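# Stand two bottles together, labels facing away

## Task

Put both bottles upright on the table next to each other, in front of the arms and centred between them, with a gap no wider than a hand and each label turned away from the robot; at the end neither hand may be in contact with either bottle.

## Robot and tools

Robot: two arms, left_arm (base near y +0.33 m) and right_arm (base near y -0.32 m), each ending in a five-finger hand. right_arm has a right hand, left_arm a mirrored left hand. A camera stand sits behind the arms. Objects may occasionally get nudged by something outside the robot.

Scene frame: origin at table-top height, midway between the nominal arm bases. +z is up, +x points out over the table, +y is toward left_arm. Image left/right does not match arm names. Reported hand positions are in metres and orientations are quaternions wxyz, both in this frame. They can be off by a few centimetres, more at long reach.

Hand point: a point 0.05 m in front of the palm and 0.15 m out from the wrist flange. Its +z runs along the straightened fingers, +y comes out of the palm, and +x runs across the palm away from the thumb on the right hand (toward the thumb on the left hand). Straight fingers extend 0.06-0.07 m past the point and sit 0.06 m behind it along -y. A wrist bracket on the little-finger side can strike things.

Row layout (28 numbers, all in [-1, 1], always full even if one arm moves): left_arm dx, dy, dz, rx, ry, rz; left hand thumb_turn, thumb_bend, index, middle, ring, little, force_limit, speed; then the same 14 for right_arm. The six pose numbers are offsets, not absolute poses. They are measured from that arm's current Hand target, along the Hand target's own axes. 1.0 equals 0.6 m for dx, dy, dz and 180 degrees for rx, ry, rz (one combined rotation vector). Sending the same offset twice moves twice. All zeros re-requests the current Hand target, which also helps a hand that settled short. To back off a push, command a target behind the current hand point.

Hand numbers are absolute targets: -1 open, +1 closed. thumb_turn +1 puts the thumb opposite the fingers. A 0.035-0.065 m object can be enclosed that way. force_limit maps -1..+1 to roughly 0..10 N at the fingertip (thumb motors up to 15 N). speed maps -1..+0.48 from near-zero to full, full above that. For a gentle grip close at speed -0.94 or lower. A motor starts only when its target changes by at least 0.002. No value means no change: to leave a hand as is, repeat its last sent eight numbers. If none has been sent yet, use its hand_measured plus hand_force_limit and hand_speed. To loosen, send a target more open than hand_measured.

execute_actions(actions, cameras): actions is a list of actions. Each action is up to 15 rows, one per 1/30 s step; missing rows repeat the last. Every row in an action counts from the start-of-action Hand target. Each action lasts 0.5 s. Camera images return only if actions is empty or cameras are named.

move(target, speed, blend, blocking, cameras): target is one 28-number row or a list of up to 15 rows. All offsets in the list count from the same starting Hand targets. speed is in m/s (0.002-4.3, default 0.25; turning up to twice that in rad/s), one value or one per target. blend, in m, rounds corners; 0 stops at each target. Paths are straight and end together, at least 0.5 s and at most 10 s. They do not avoid obstacles or the other arm. Keep paths away from an arm's own base. Faster moves hit harder and lag more. Hand changes in later targets are applied on arrival. The result adds a 'move:' line: done, off_target, moving, held or fault, plus limits (paced = pose clipped, held = steps withheld). Done means within 10 mm and 2 degrees; it says nothing about contact.

wait(seconds 0-10): the scene runs on with last commands; a running move continues. stop: brakes a running move. zoom_image(camera, region [x0,y0,x1,y1] pixels, max 504x504): enlarges part of the latest image from cam_high, cam_left_wrist or cam_right_wrist. show_instructions: displays reference pages. finished_scene(scene 1): ends the scene permanently.

Results: end_effector_position and quat per arm; Hand target (the clipped last commanded pose, basis for next offsets); joint positions, velocities and torques (torques include gravity and have offsets); hand_measured, hand_stopped_by (moving, target, force, stalled, fault) and hand_load_n (positive means pushed open; near 0 after a lost grip), in motor order. Calls with actions also list intermediate positions. Motor temperatures; MOTOR HOT appears near 85 °C and at 100 °C the arm drops for 30-60 s.

Behaviour: the hand often rests 1-3 cm (up to 5) below the command with no contact. Commanded orientation is clipped to within 40 degrees of the measured one each step. Small turns can displace the hand point. Thinking time lets the scene continue.

Cameras: cam_high (fixed, above and behind), cam_left_wrist, cam_right_wrist, each 896x504.

Avoid: dropping or knocking bottles off the table, releasing moving objects, fast impacts with the table or fixed items, excessive finger force, arms touching or gripping each other's fingers, arms stretched or pushing against unreachable poses for long (heat). Finish with both hands clear of the bottles.

Each tool is called after "Emit:" as a command line: name --argument value for each argument, lists and objects as JSON in quotes; but a table of rows of numbers goes row by row, as --pt "numbers of a row", without its own name.

Reference images:

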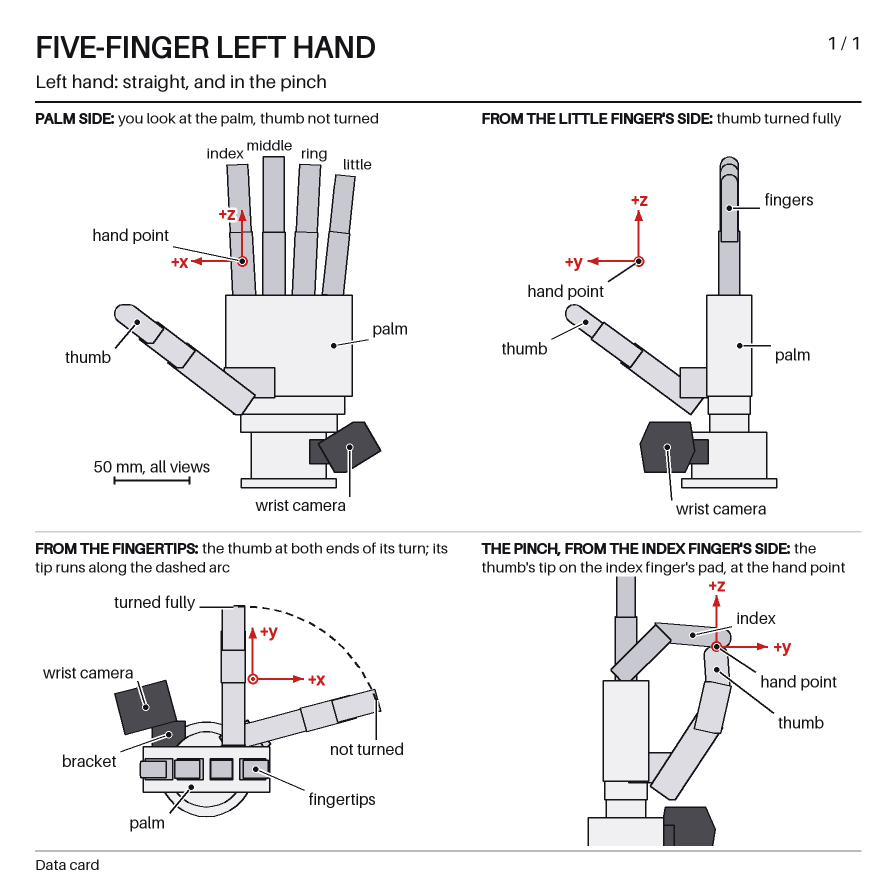

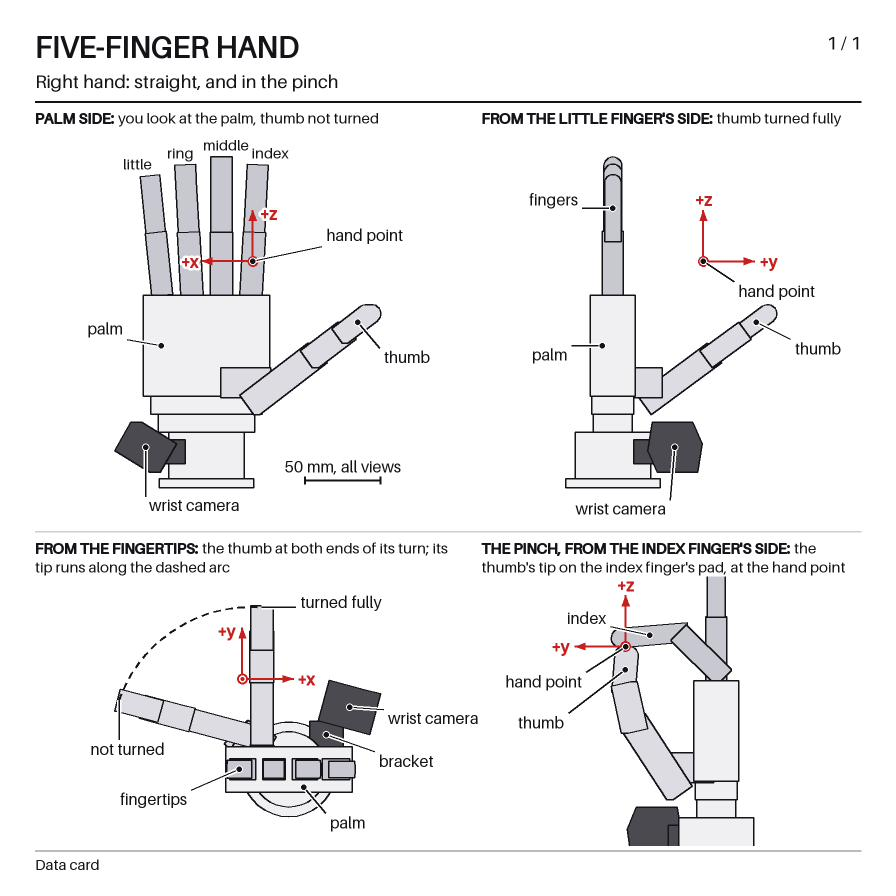

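## Session

Emit:
execute_actions --actions '[]'

Scene clock: 0.00 s.
left_arm: end_effector_position=(+0.3904, +0.4208, +0.2356) hand_measured=(-1.000, -1.000, -1.000, -1.000, -1.000, -1.000) hand_load_n=(+0.0, +0.0, +0.0, +0.0, +0.0, +0.0) hand_stopped_by=(target, target, target, target, target, target) hand_force_limit=0.00 hand_speed=-0.80 end_effector_quat_wxyz=(-0.024, +0.068, +0.951, +0.299) | right_arm: end_effector_position=(+0.5134, -0.1235, +0.2784) hand_measured=(-1.000, -1.000, -1.000, -1.000, -1.000, -1.000) hand_load_n=(+0.0, +0.0, +0.0, +0.0, +0.0, +0.0) hand_stopped_by=(target, target, target, target, target, target) hand_force_limit=0.00 hand_speed=-0.80 end_effector_quat_wxyz=(+0.125, -0.409, +0.904, -0.011)
Joint positions: left_arm=[-0.199 1.378 1.157 -1.482 -0.597 1.49] | right_arm=[0.238 1.655 1.751 -1.417 -0.025 0.961]
Joint velocities: within noise
Joint torques (N m): no reading
Motor temperatures (°C): left_arm=[21 27 23 20 19 19] | right_arm=[24 21 21 19 18 21]
Heat: left arm: hottest shoulder 27 °C; right arm: hottest waist 24 °C.
Hand target: left_arm +0.3960, +0.4198, +0.2422; -0.014, +0.065, +0.952, +0.298 | right_arm +0.5192, -0.1221, +0.2915; +0.140, -0.408, +0.902, -0.014

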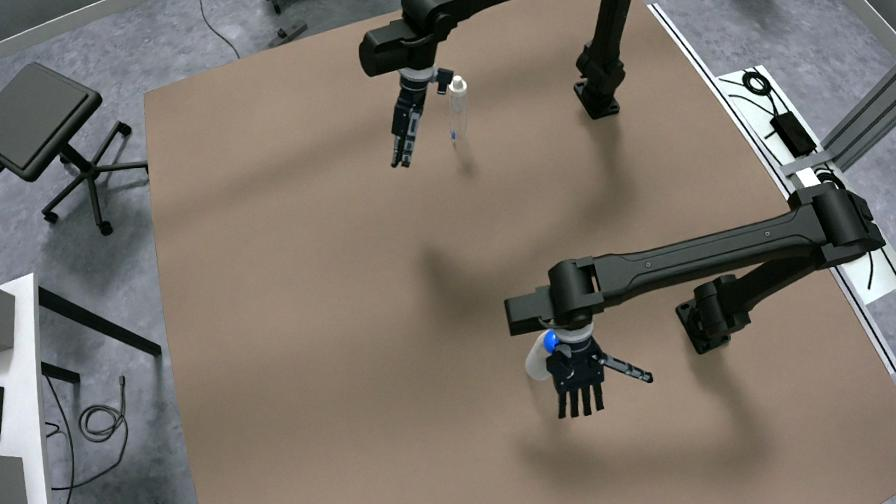

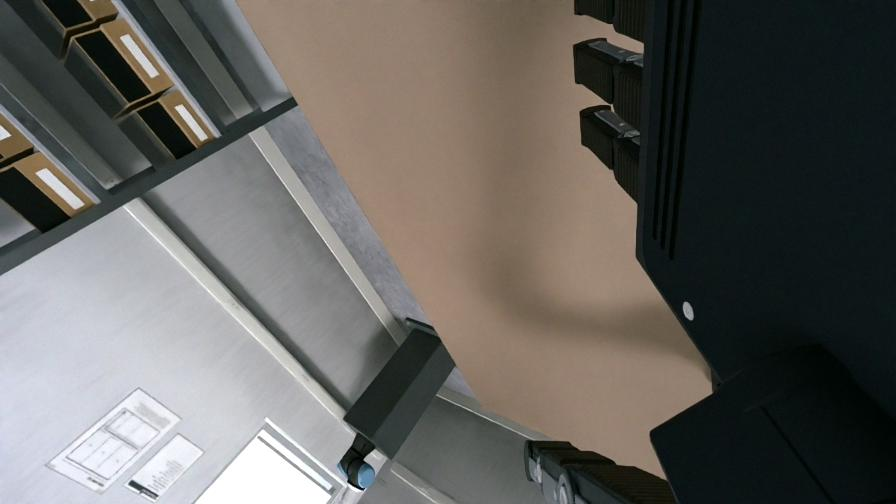

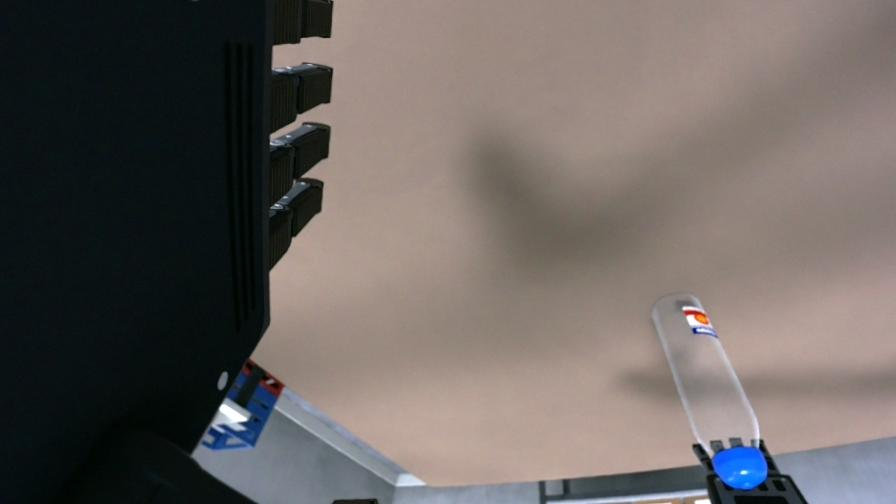

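Emit:
zoom_image --camera "cam_high" --region '[400, 40, 520, 180]'

Emit:
zoom_image --camera "cam_high" --region '[480, 300, 620, 420]'

Emit:
zoom_image --camera "cam_right_wrist" --region '[600, 270, 820, 504]'

Scaled by 3.600.

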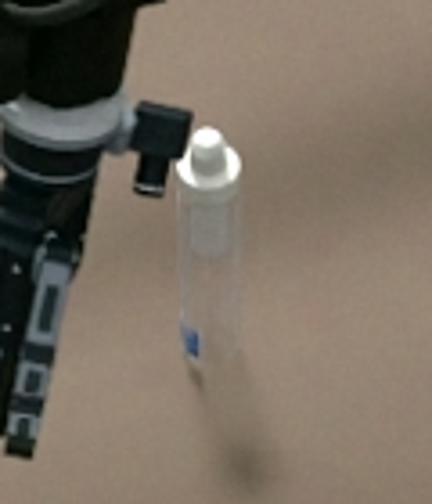

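Scaled by 3.600.

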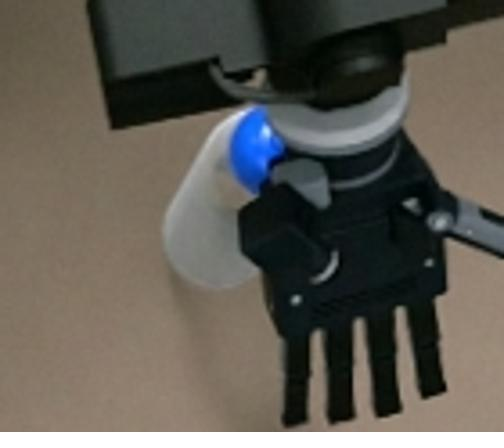

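Scaled by 2.154.

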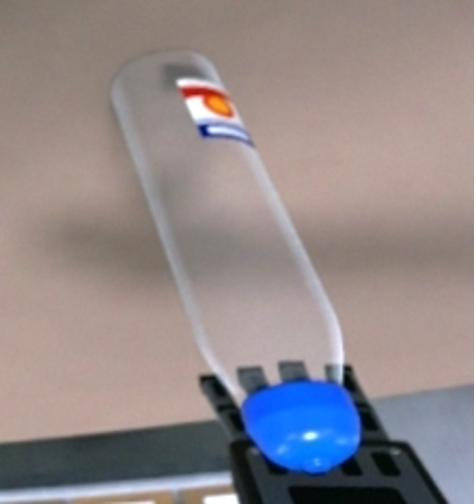

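Emit:
move --target '[0,0,0,0,0,0,-1,-1,-1,-1,-1,-1,0,0.3,0.085,-0.149,-0.0145,-0.119,-0.045,-0.888,1,-1,-1,-1,-1,-1,0,0.3]' --speed 0.6 --cameras '["all"]'

Scene clock: 116.63 s.
left_arm: end_effector_position=(+0.3904, +0.4208, +0.2356) hand_measured=(-1.000, -1.000, -1.000, -1.000, -1.000, -1.000) hand_load_n=(+0.0, +0.0, +0.0, +0.0, +0.0, +0.0) hand_stopped_by=(target, target, target, target, target, target) hand_force_limit=0.00 hand_speed=0.30 end_effector_quat_wxyz=(-0.024, +0.068, +0.951, +0.299) | right_arm: end_effector_position=(+0.5564, -0.2226, +0.2882) hand_measured=(+1.000, -1.000, -1.000, -1.000, -1.000, -1.000) hand_load_n=(-0.5, +0.0, +0.0, +0.0, +0.0, +0.0) hand_stopped_by=(target, target, target, target, target, target) hand_force_limit=0.00 hand_speed=0.30 end_effector_quat_wxyz=(+0.003, +0.966, +0.253, +0.045)
Joint positions: left_arm=[-0.199 1.378 1.157 -1.482 -0.597 1.49] | right_arm=[0.295 1.856 2.071 -1.695 0.009 -1.79]
Joint torques (N m): left_arm=[-0.15 -9.64 8.24 0.23 -0.62 0.19] | right_arm=[0.26 -17.85 8.47 0.43 0.32 -0.07]
Motor temperatures (°C): left_arm=[21 29 30 20 20 18] | right_arm=[24 26 36 19 18 21]
Heat: left arm: hottest elbow 30 °C; right arm: hottest elbow 36 °C.
Hand target: left_arm +0.3960, +0.4198, +0.2422; -0.014, +0.065, +0.952, +0.298 | right_arm +0.5505, -0.2203, +0.3000; +0.000, +0.966, +0.259, +0.001
Off the commanded pose: left_arm 0.009 m, 1 deg | right_arm 0.013 m, 5 deg.
joint sent to its limit (right arm) — joint 4 (wrist pitch), lower limit. The joint targets are off in orientation, not in position.
move: off_target (right_arm)
camera_calibration:
cam_right_wrist: T_world_to_cam=[[0.660337, -0.746969, 0.0774123, -0.557881], [-0.71114, -0.588857, 0.384093, 0.164405], [-0.241321, -0.308682, -0.920043, 0.449367], [0, 0, 0, 1]] pos_world=[0.593746, -0.181197, 0.393477]

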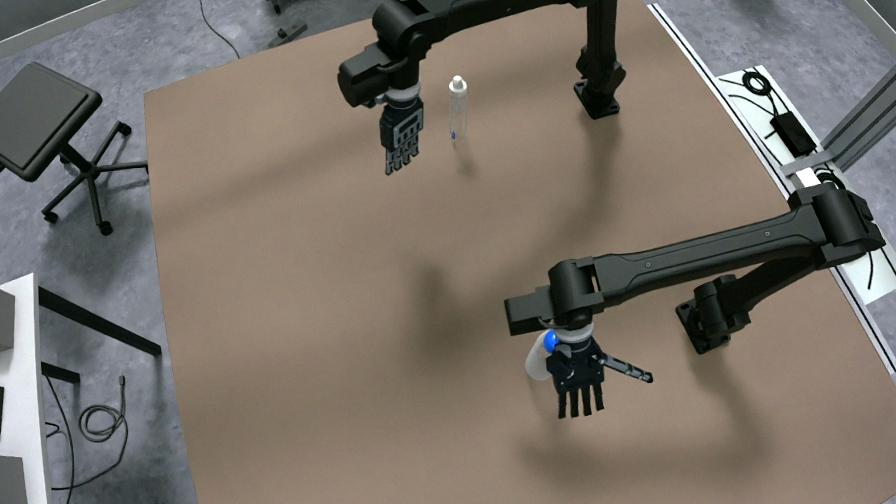

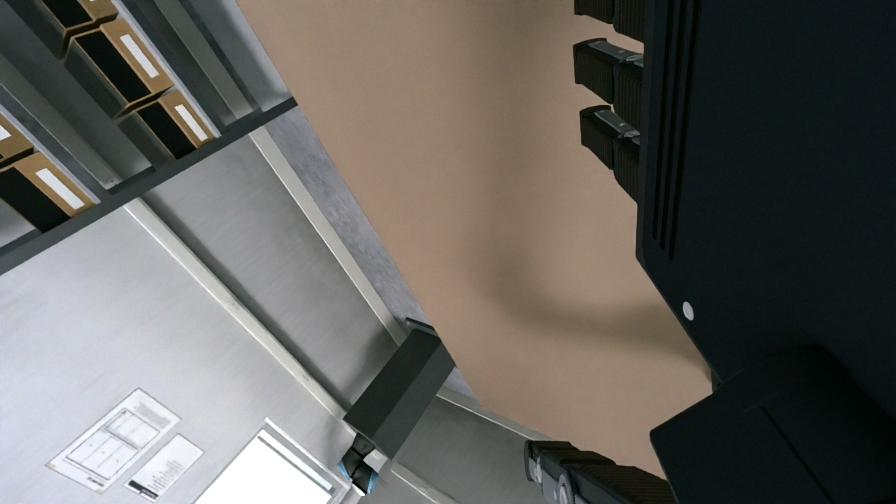

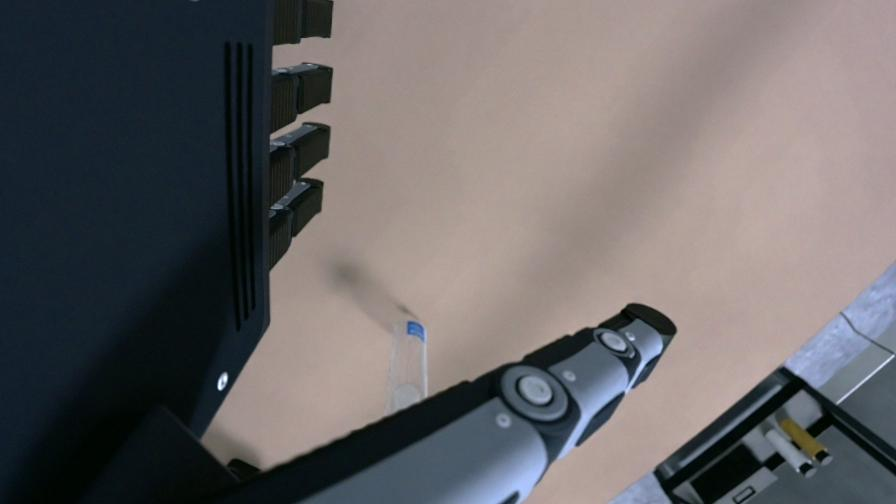

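Emit:
zoom_image --camera "cam_right_wrist" --region '[360, 290, 460, 430]'

Emit:
zoom_image --camera "cam_high" --region '[430, 60, 490, 160]'

Scaled by 3.600.

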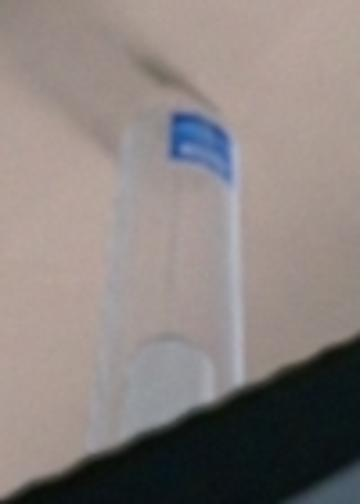

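Scaled by 5.040.

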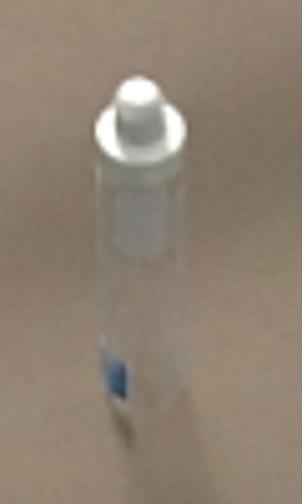

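Emit:
move --pt "-0.038 0.035 -0.218 0.244 -0.536 -0.053 1 -1 -1 -1 -1 -1 0 0.3 -0.151 0.028 -0.133 -0.174 0.477 0.174 1 -1 -1 -1 -1 -1 0 0.3" --pt "-0.106 -0.096 -0.192 0.244 -0.536 -0.053 1 -1 -1 -1 -1 -1 0 0.3 -0.333 0.046 0 -0.174 0.477 0.174 1 -1 -1 -1 -1 -1 0 0.3" --speed 0.45 --blend 0.03 --cameras '["all"]'

Scene clock: 165.77 s.
left_arm: end_effector_position=(+0.4475, +0.3022, +0.2993) hand_measured=(+1.000, -1.000, -1.000, -1.000, -1.000, -1.000) hand_load_n=(+0.5, +0.0, +0.0, +0.0, +0.0, +0.0) hand_stopped_by=(target, target, target, target, target, target) hand_force_limit=0.00 hand_speed=0.30 end_effector_quat_wxyz=(+0.681, +0.184, +0.686, -0.179) | right_arm: end_effector_position=(+0.3924, -0.3405, +0.2939) hand_measured=(+1.000, -1.000, -1.000, -1.000, -1.000, -1.000) hand_load_n=(+0.5, +0.0, +0.0, +0.0, +0.0, +0.0) hand_stopped_by=(target, target, target, target, target, target) hand_force_limit=0.00 hand_speed=0.30 end_effector_quat_wxyz=(+0.060, +0.713, -0.061, +0.696)
Joint positions: left_arm=[0.078 0.652 0.436 0.205 0.612 1.582] | right_arm=[0.328 0.772 0.473 0.272 0.498 -1.56]
Joint torques (N m): left_arm=[-0.38 -0.56 8.18 3.19 -0.09 0.17] | right_arm=[-1.14 -4.42 9.52 2.85 0.01 -0.1]
Heat: left arm: hottest elbow 31 °C; right arm: hottest elbow 33 °C.
Hand target: left_arm +0.4499, +0.2999, +0.3000; +0.683, +0.182, +0.684, -0.183 | right_arm +0.3912, -0.3440, +0.2996; +0.062, +0.705, -0.062, +0.704
Off the commanded pose: left_arm 0.003 m, 1 deg | right_arm 0.007 m, 1 deg.
move: done
camera_calibration:
cam_left_wrist: T_world_to_cam=[[-0.472577, -0.844731, -0.251197, 0.543582], [-0.431951, 0.470467, -0.769467, 0.266703], [0.768173, -0.255127, -0.587215, 0.0269887], [0, 0, 0, 1]] pos_world=[0.351355, 0.340592, 0.357613]
cam_right_wrist: T_world_to_cam=[[-0.191688, -0.957369, 0.216102, -0.316246], [-0.49935, -0.0944218, -0.86124, 0.427392], [0.844929, -0.273, -0.459962, -0.170592], [0, 0, 0, 1]] pos_world=[0.296936, -0.308981, 0.357963]

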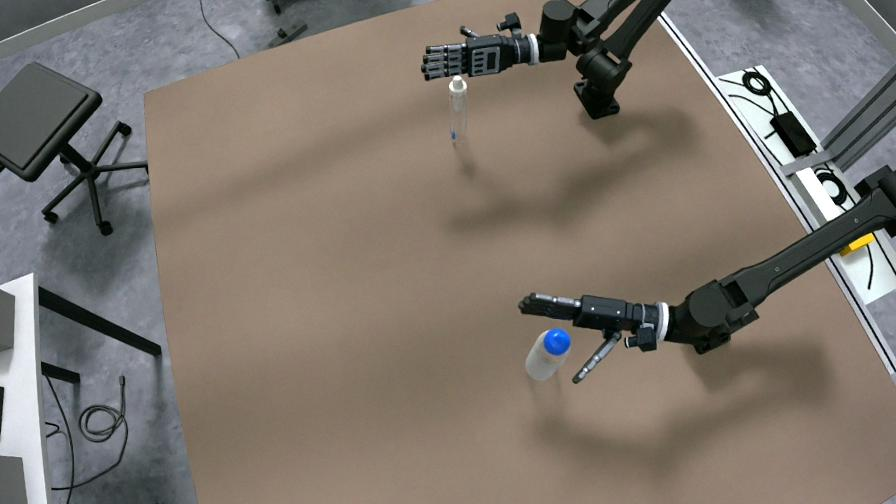

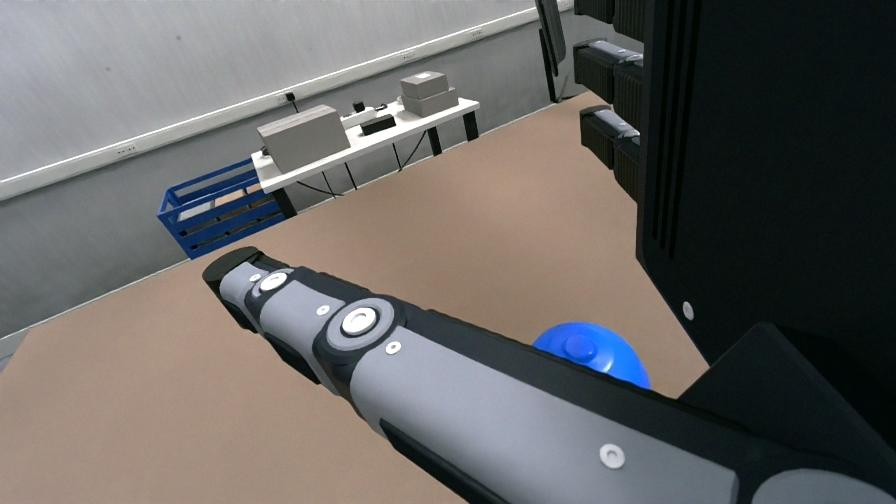

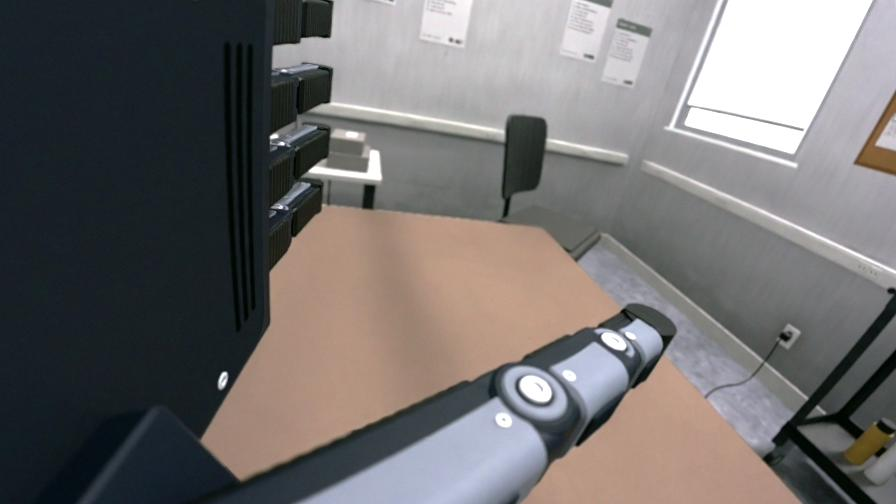

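Emit:
zoom_image --camera "cam_left_wrist" --region '[480, 280, 720, 415]'

Emit:
zoom_image --camera "cam_high" --region '[510, 290, 630, 410]'

Emit:
zoom_image --camera "cam_high" --region '[410, 30, 510, 150]'

Scaled by 2.100.

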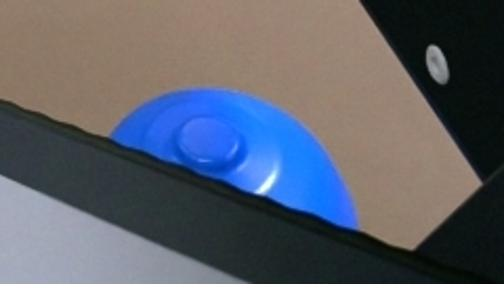

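Scaled by 4.200.

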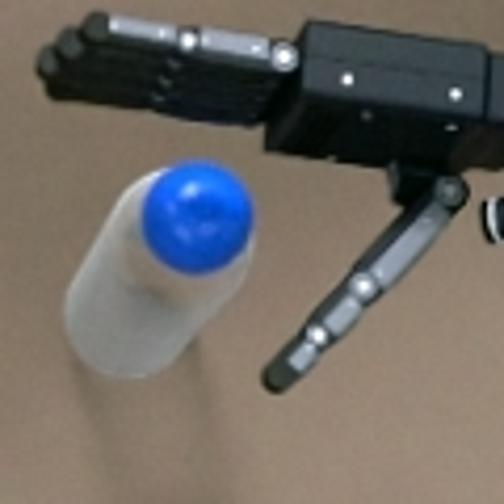

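Scaled by 4.200.

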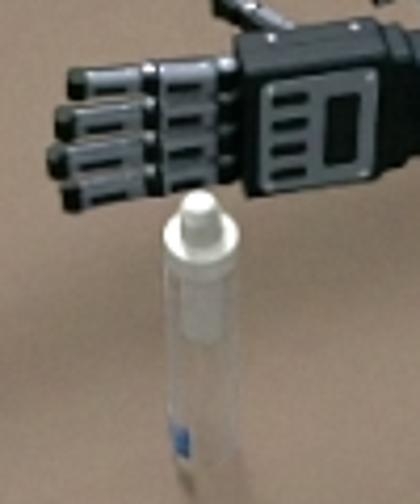

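Emit:
move --target '[0,0,0,0,0,0,-1,-1,-1,-1,-1,-1,0,0.6,0,0,0,0,0,0,-1,-1,-1,-1,-1,-1,0,0.6]' --cameras '["cam_left_wrist","cam_right_wrist"]'

Scene clock: 185.10 s.
left_arm: end_effector_position=(+0.4475, +0.3022, +0.2994) hand_measured=(-1.000, -1.000, -1.000, -1.000, -1.000, -1.000) hand_load_n=(+0.0, +0.0, +0.0, +0.0, +0.0, +0.0) hand_stopped_by=(target, target, target, target, target, target) hand_force_limit=0.00 hand_speed=0.60 end_effector_quat_wxyz=(+0.681, +0.183, +0.686, -0.179) | right_arm: end_effector_position=(+0.3924, -0.3405, +0.2939) hand_measured=(-1.000, -1.000, -1.000, -1.000, -1.000, -1.000) hand_load_n=(+0.0, +0.0, +0.0, +0.0, +0.0, +0.0) hand_stopped_by=(target, target, target, target, target, target) hand_force_limit=0.00 hand_speed=0.60 end_effector_quat_wxyz=(+0.060, +0.713, -0.060, +0.696)
Joint positions: left_arm=[0.078 0.652 0.436 0.205 0.612 1.581] | right_arm=[0.328 0.772 0.473 0.272 0.498 -1.56]
Joint torques (N m): left_arm=[-0.44 -0.56 8.21 2.99 -0.1 0.1] | right_arm=[-1.03 -4.42 9.51 2.85 0.03 -0.09]
Motor temperatures (°C): left_arm=[21 28 30 20 20 18] | right_arm=[24 26 31 19 18 21]
Heat: left arm: hottest elbow 30 °C; right arm: hottest elbow 31 °C.
Hand target: left_arm +0.4499, +0.2998, +0.3001; +0.683, +0.182, +0.683, -0.183 | right_arm +0.3912, -0.3440, +0.2996; +0.062, +0.705, -0.062, +0.704
Off the commanded pose: left_arm 0.003 m, 1 deg | right_arm 0.007 m, 1 deg.
move: done
camera_calibration:
cam_left_wrist: T_world_to_cam=[[-0.472606, -0.844976, -0.250316, 0.543362], [-0.432114, 0.469739, -0.76982, 0.267132], [0.768063, -0.255657, -0.587128, 0.0271757], [0, 0, 0, 1]] pos_world=[0.351355, 0.340594, 0.357612]
cam_right_wrist: T_world_to_cam=[[-0.191697, -0.957288, 0.216454, -0.316343], [-0.499425, -0.0947097, -0.861165, 0.427299], [0.844883, -0.273185, -0.459938, -0.170644], [0, 0, 0, 1]] pos_world=[0.296936, -0.30898, 0.357963]
Images, in order (width x height): cam_left_wrist 896x504, cam_right_wrist 896x504.

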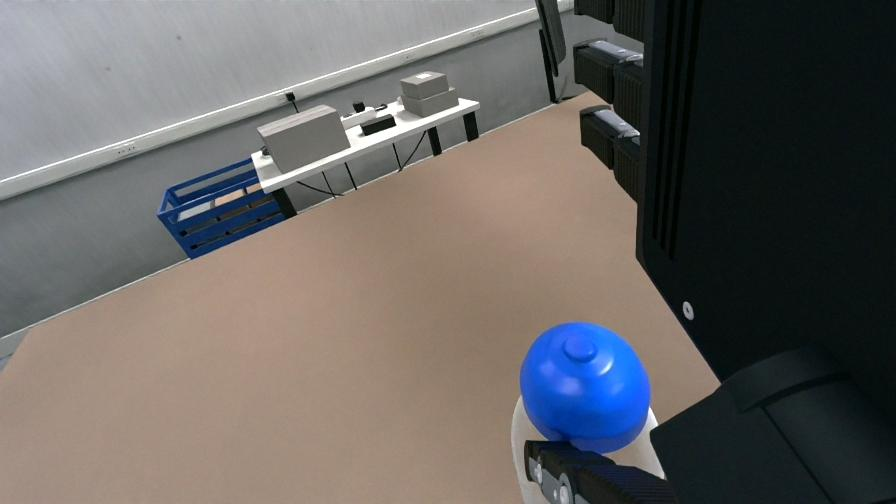

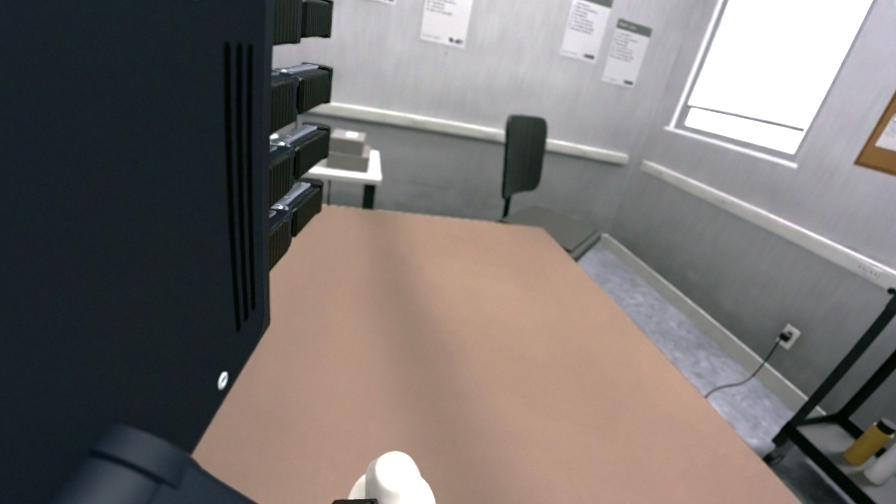

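Emit:
move --target '[0.0,-0.0437,0.0175,0,0,0,1,-1,-1,-1,-1,-1,0,0.6,0,0.0148,-0.0265,0,0,0,1,-1,-1,-1,-1,-1,0,0.6]' --cameras '["all"]'

Scene clock: 198.60 s.
left_arm: end_effector_position=(+0.4474, +0.2745, +0.2946) hand_measured=(+1.000, -1.000, -1.000, -1.000, -1.000, -1.000) hand_load_n=(+0.0, +0.0, -0.5, +0.0, +0.0, +0.0) hand_stopped_by=(target, target, target, target, target, target) hand_force_limit=0.00 hand_speed=0.60 end_effector_quat_wxyz=(+0.678, +0.183, +0.689, -0.179) | right_arm: end_effector_position=(+0.3757, -0.3466, +0.2992) hand_measured=(+1.000, -1.000, -1.000, -1.000, -1.000, -1.000) hand_load_n=(+0.5, +0.0, +0.0, +0.0, +0.0, +0.0) hand_stopped_by=(target, target, target, target, target, target) hand_force_limit=0.00 hand_speed=0.60 end_effector_quat_wxyz=(+0.057, +0.704, -0.064, +0.705)
Joint positions: left_arm=[-0.054 0.652 0.429 0.205 0.479 1.58] | right_arm=[0.327 0.694 0.444 0.251 0.496 -1.56]
Joint torques (N m): left_arm=[-0.56 -2.26 8.28 2.51 -0.11 0.12] | right_arm=[-1.08 -3.66 9.78 1.8 0.01 -0.1]
Heat: left arm: hottest elbow 30 °C; right arm: hottest elbow 31 °C.
Hand target: left_arm +0.4460, +0.2720, +0.3002; +0.683, +0.182, +0.683, -0.182 | right_arm +0.3740, -0.3500, +0.2997; +0.062, +0.705, -0.062, +0.704
Off the commanded pose: left_arm 0.006 m, 1 deg | right_arm 0.004 m, 1 deg.
move: done
camera_calibration:
cam_left_wrist: T_world_to_cam=[[-0.474399, -0.844671, -0.247946, 0.518757], [-0.437845, 0.470749, -0.765955, 0.27751], [0.7637, -0.254806, -0.593158, 0.0209924], [0, 0, 0, 1]] pos_world=[0.351572, 0.31289, 0.353636]
cam_right_wrist: T_world_to_cam=[[-0.197433, -0.958958, 0.203518, -0.320989], [-0.477252, -0.0873177, -0.874417, 0.421142], [0.8563, -0.269769, -0.440425, -0.164821], [0, 0, 0, 1]] pos_world=[0.278753, -0.315505, 0.360989]

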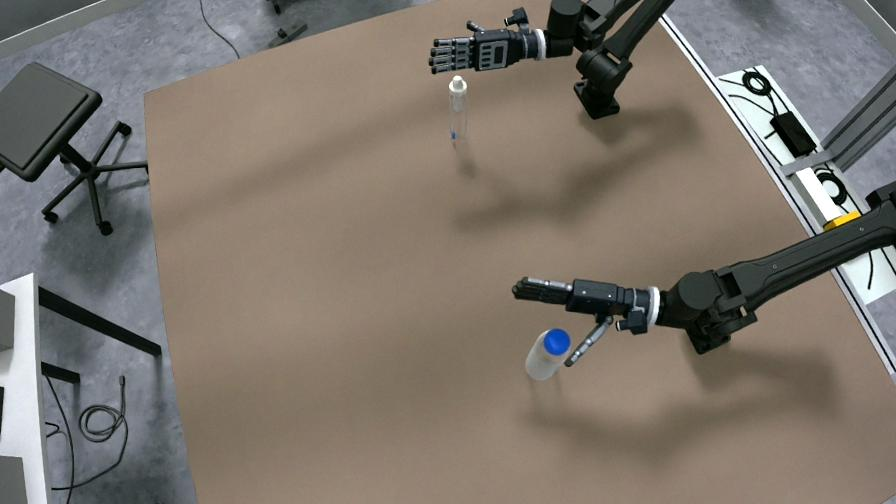

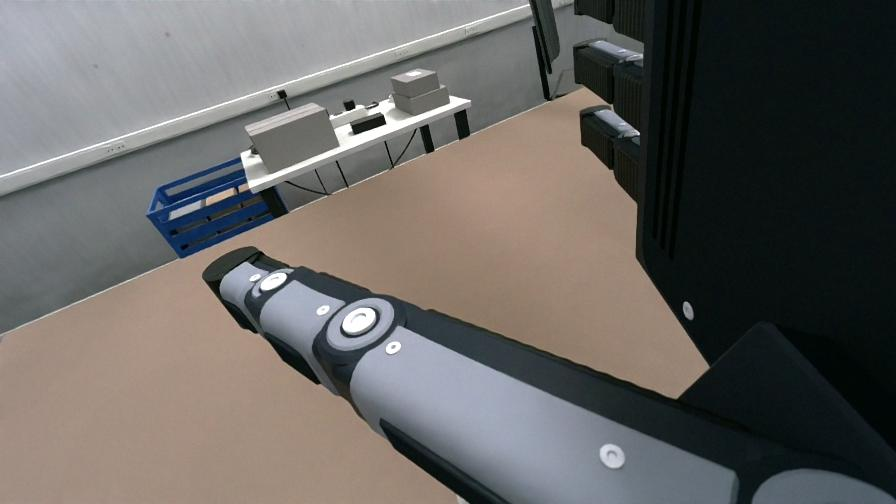

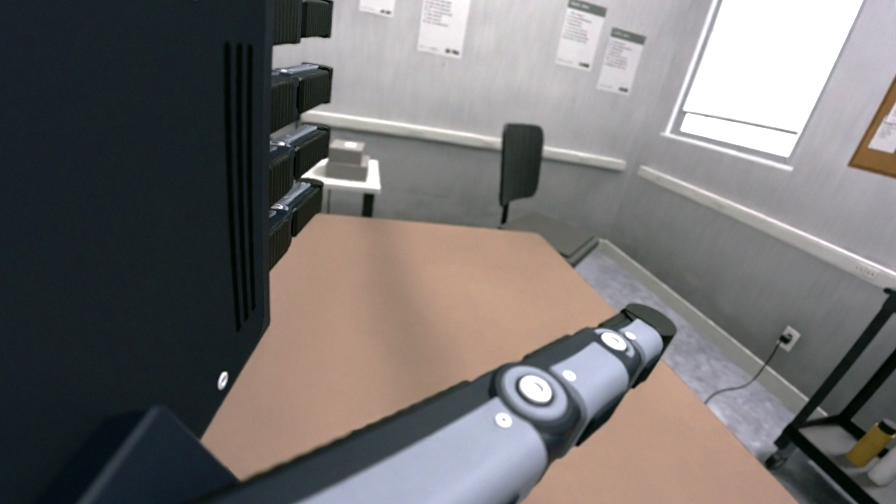

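Emit:
zoom_image --camera "cam_high" --region '[500, 260, 640, 400]'

Emit:
zoom_image --camera "cam_high" --region '[410, 0, 550, 140]'

Scaled by 3.600.

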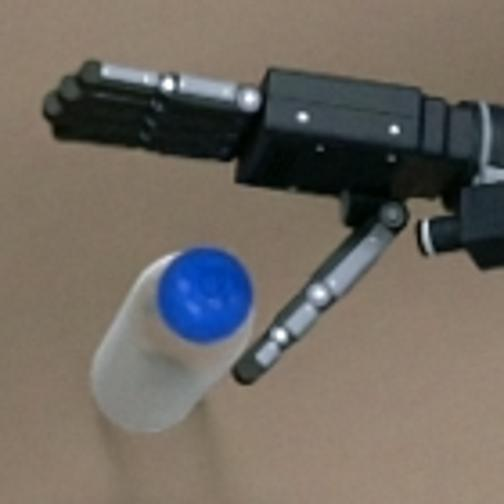

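Scaled by 3.600.

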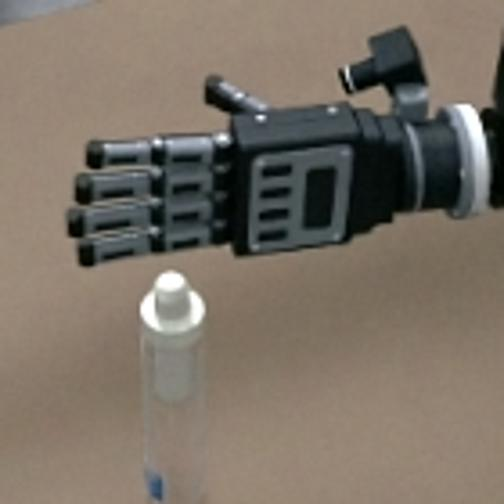

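Emit:
move --target '[0.062,0,-0.05,0,0,0,1,-1,-1,-1,-1,-1,0,0.6,-0.058,-0.008,-0.003,0,0,0,1,-1,-1,-1,-1,-1,0,0.6]' --cameras '["all"]'

Emit:
zoom_image --camera "cam_high" --region '[500, 270, 620, 390]'

Emit:
zoom_image --camera "cam_high" --region '[410, 0, 550, 140]'

Scene clock: 229.80 s.
left_arm: end_effector_position=(+0.4204, +0.2849, +0.2540) hand_measured=(+1.000, -1.000, -1.000, -1.000, -1.000, -1.000) hand_load_n=(+0.0, +0.0, +0.0, +0.0, +0.0, +0.0) hand_stopped_by=(target, target, target, target, target, target) hand_force_limit=0.00 hand_speed=0.60 end_effector_quat_wxyz=(+0.673, +0.184, +0.693, -0.184) | right_arm: end_effector_position=(+0.3716, -0.3480, +0.2633) hand_measured=(+1.000, -1.000, -1.000, -1.000, -1.000, -1.000) hand_load_n=(+0.0, +0.0, +0.0, +0.0, +0.0, +0.0) hand_stopped_by=(target, target, target, target, target, target) hand_force_limit=0.00 hand_speed=0.60 end_effector_quat_wxyz=(+0.062, +0.708, -0.066, +0.701)
Joint positions: left_arm=[0.006 0.568 0.307 0.229 0.548 1.58] | right_arm=[0.333 0.73 0.366 0.352 0.512 -1.56]
Joint torques (N m): left_arm=[0.44 -1.2 8.21 3.06 0.19 0.12] | right_arm=[0.44 -2.37 9.63 2.86 0.29 -0.09]
Heat: left arm: hottest elbow 29 °C; right arm: hottest elbow 33 °C.
Hand target: left_arm +0.4199, +0.2868, +0.2630; +0.683, +0.183, +0.683, -0.183 | right_arm +0.3731, -0.3448, +0.2649; +0.062, +0.705, -0.062, +0.704
Off the commanded pose: left_arm 0.009 m, 2 deg | right_arm 0.004 m, 1 deg.
move: done
camera_calibration:
cam_left_wrist: T_world_to_cam=[[-0.484942, -0.841016, -0.239839, 0.505921], [-0.444667, 0.473266, -0.760454, 0.230435], [0.753062, -0.262127, -0.603479, 0.0293251], [0, 0, 0, 1]] pos_world=[0.325725, 0.324118, 0.314272]
cam_right_wrist: T_world_to_cam=[[-0.203872, -0.956121, 0.210403, -0.314361], [-0.489367, -0.086613, -0.867766, 0.390742], [0.847913, -0.279877, -0.450236, -0.175216], [0, 0, 0, 1]] pos_world=[0.275695, -0.315763, 0.326327]

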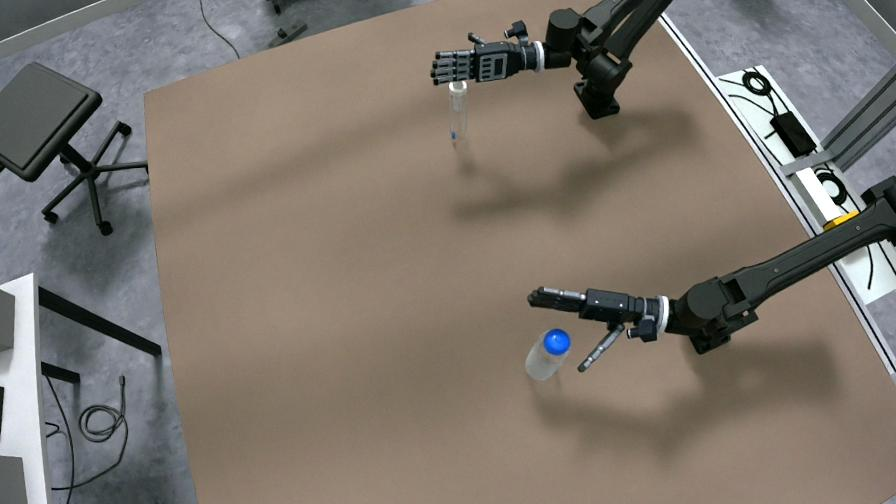

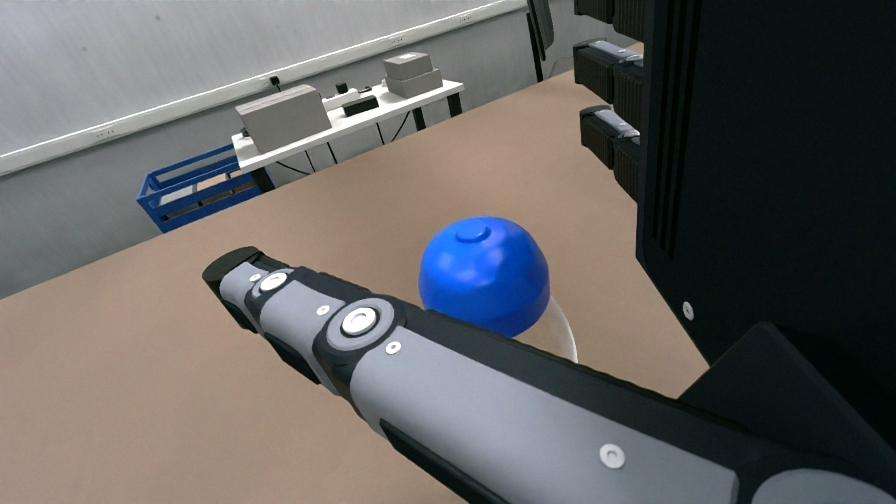

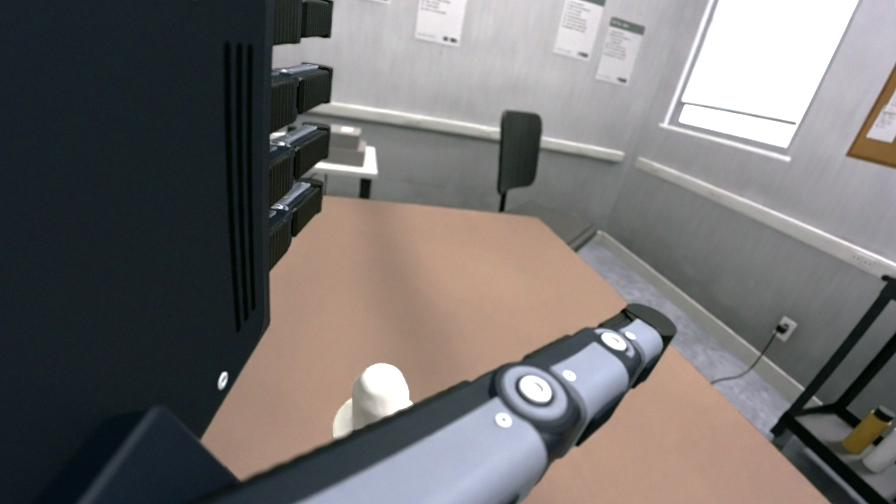

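Scaled by 4.200.

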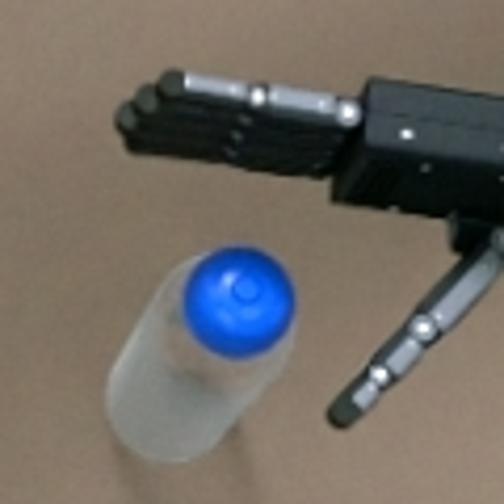

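Scaled by 3.600.

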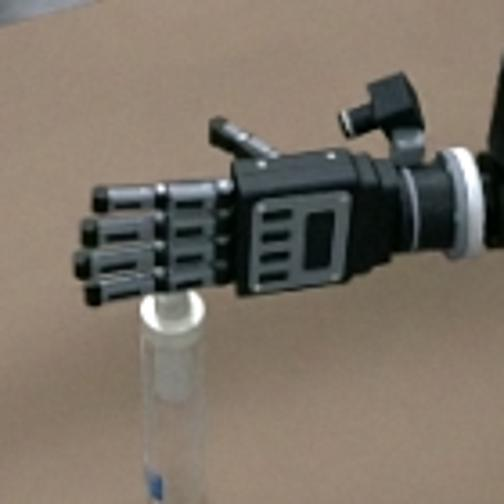

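Emit:
move --target '[0.122,0.0117,0.006,0,0,0,1,-1,-1,-1,-1,-1,0,0.6,-0.162,0,0,0,0,0,1,-1,-1,-1,-1,-1,0,0.6]' --cameras '["all"]' --speed 0.12

Emit:
zoom_image --camera "cam_high" --region '[500, 270, 620, 390]'

Scene clock: 245.57 s.
left_arm: end_effector_position=(+0.4252, +0.2888, +0.1890) hand_measured=(+1.000, -1.000, -1.000, -1.000, -1.000, -1.000) hand_load_n=(+0.5, +0.0, +0.0, +0.0, +0.0, +0.0) hand_stopped_by=(target, target, target, target, target, target) hand_force_limit=0.00 hand_speed=0.60 end_effector_quat_wxyz=(+0.680, +0.186, +0.685, -0.182) | right_arm: end_effector_position=(+0.3731, -0.3475, +0.1675) hand_measured=(+1.000, -1.000, -1.000, -1.000, -1.000, -1.000) hand_load_n=(+0.5, +0.0, +0.0, +0.0, +0.0, +0.0) hand_stopped_by=(target, target, target, target, target, target) hand_force_limit=0.00 hand_speed=0.60 end_effector_quat_wxyz=(+0.061, +0.707, -0.066, +0.702)
Joint positions: left_arm=[0.028 0.792 0.16 0.621 0.571 1.58] | right_arm=[0.333 1.071 0.191 0.871 0.512 -1.56]
Joint torques (N m): left_arm=[0.56 -0.38 6.89 3.07 0.17 0.13] | right_arm=[0.44 -3.9 6.91 2.96 0.28 -0.09]
Heat: left arm: hottest elbow 30 °C; right arm: hottest elbow 34 °C.
Hand target: left_arm +0.4265, +0.2911, +0.1897; +0.683, +0.183, +0.683, -0.183 | right_arm +0.3730, -0.3448, +0.1677; +0.062, +0.705, -0.062, +0.704
Off the commanded pose: left_arm 0.003 m, 1 deg | right_arm 0.003 m, 1 deg.
move: done
camera_calibration:
cam_left_wrist: T_world_to_cam=[[-0.48037, -0.840595, -0.25029, 0.495938], [-0.427983, 0.473749, -0.769671, 0.175871], [0.765556, -0.262607, -0.587335, -0.0207348], [0, 0, 0, 1]] pos_world=[0.329377, 0.328119, 0.247312]
cam_right_wrist: T_world_to_cam=[[-0.204521, -0.956348, 0.208732, -0.293005], [-0.486499, -0.0857278, -0.869465, 0.307883], [0.849405, -0.279372, -0.44773, -0.220302], [0, 0, 0, 1]] pos_world=[0.276985, -0.315366, 0.230217]

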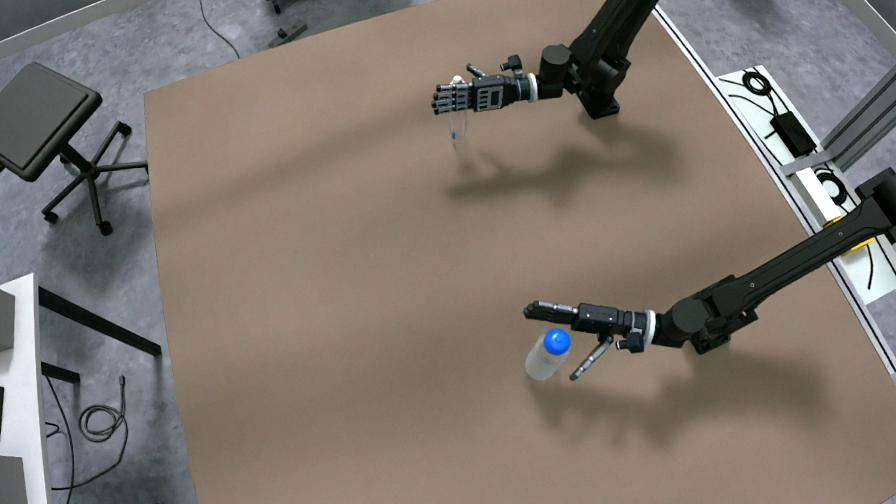

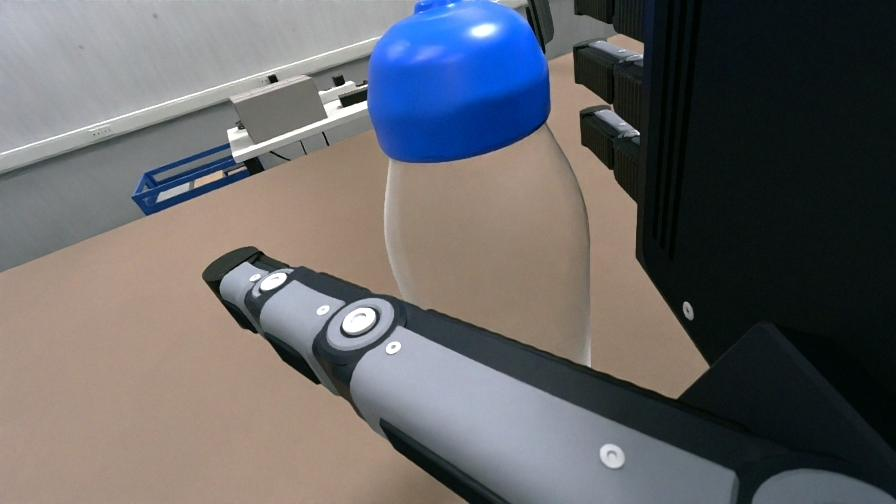

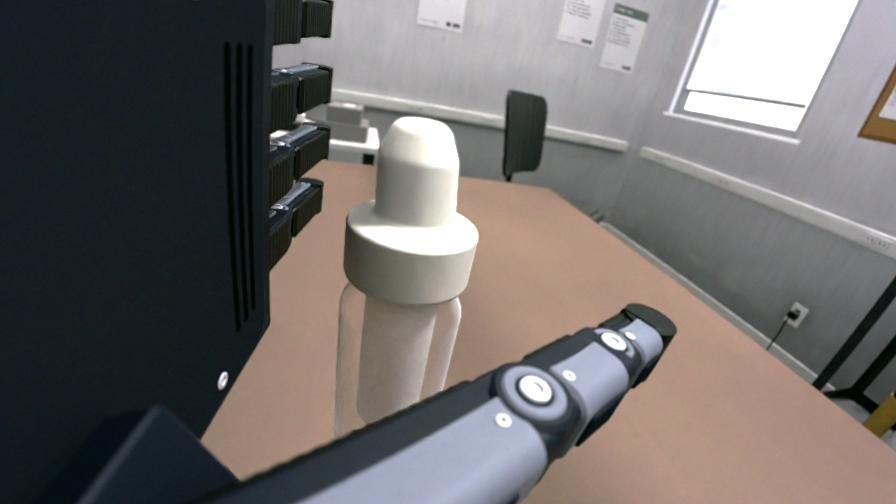

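Scaled by 4.200.

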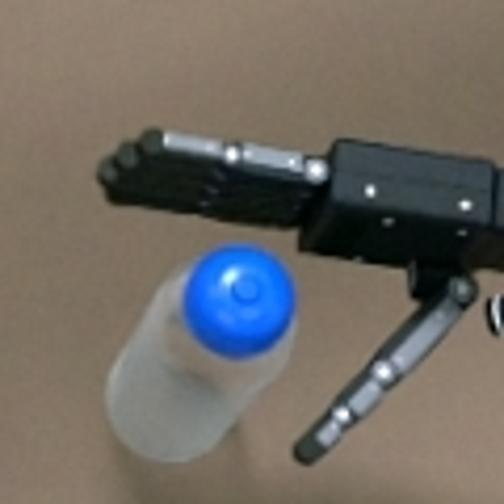

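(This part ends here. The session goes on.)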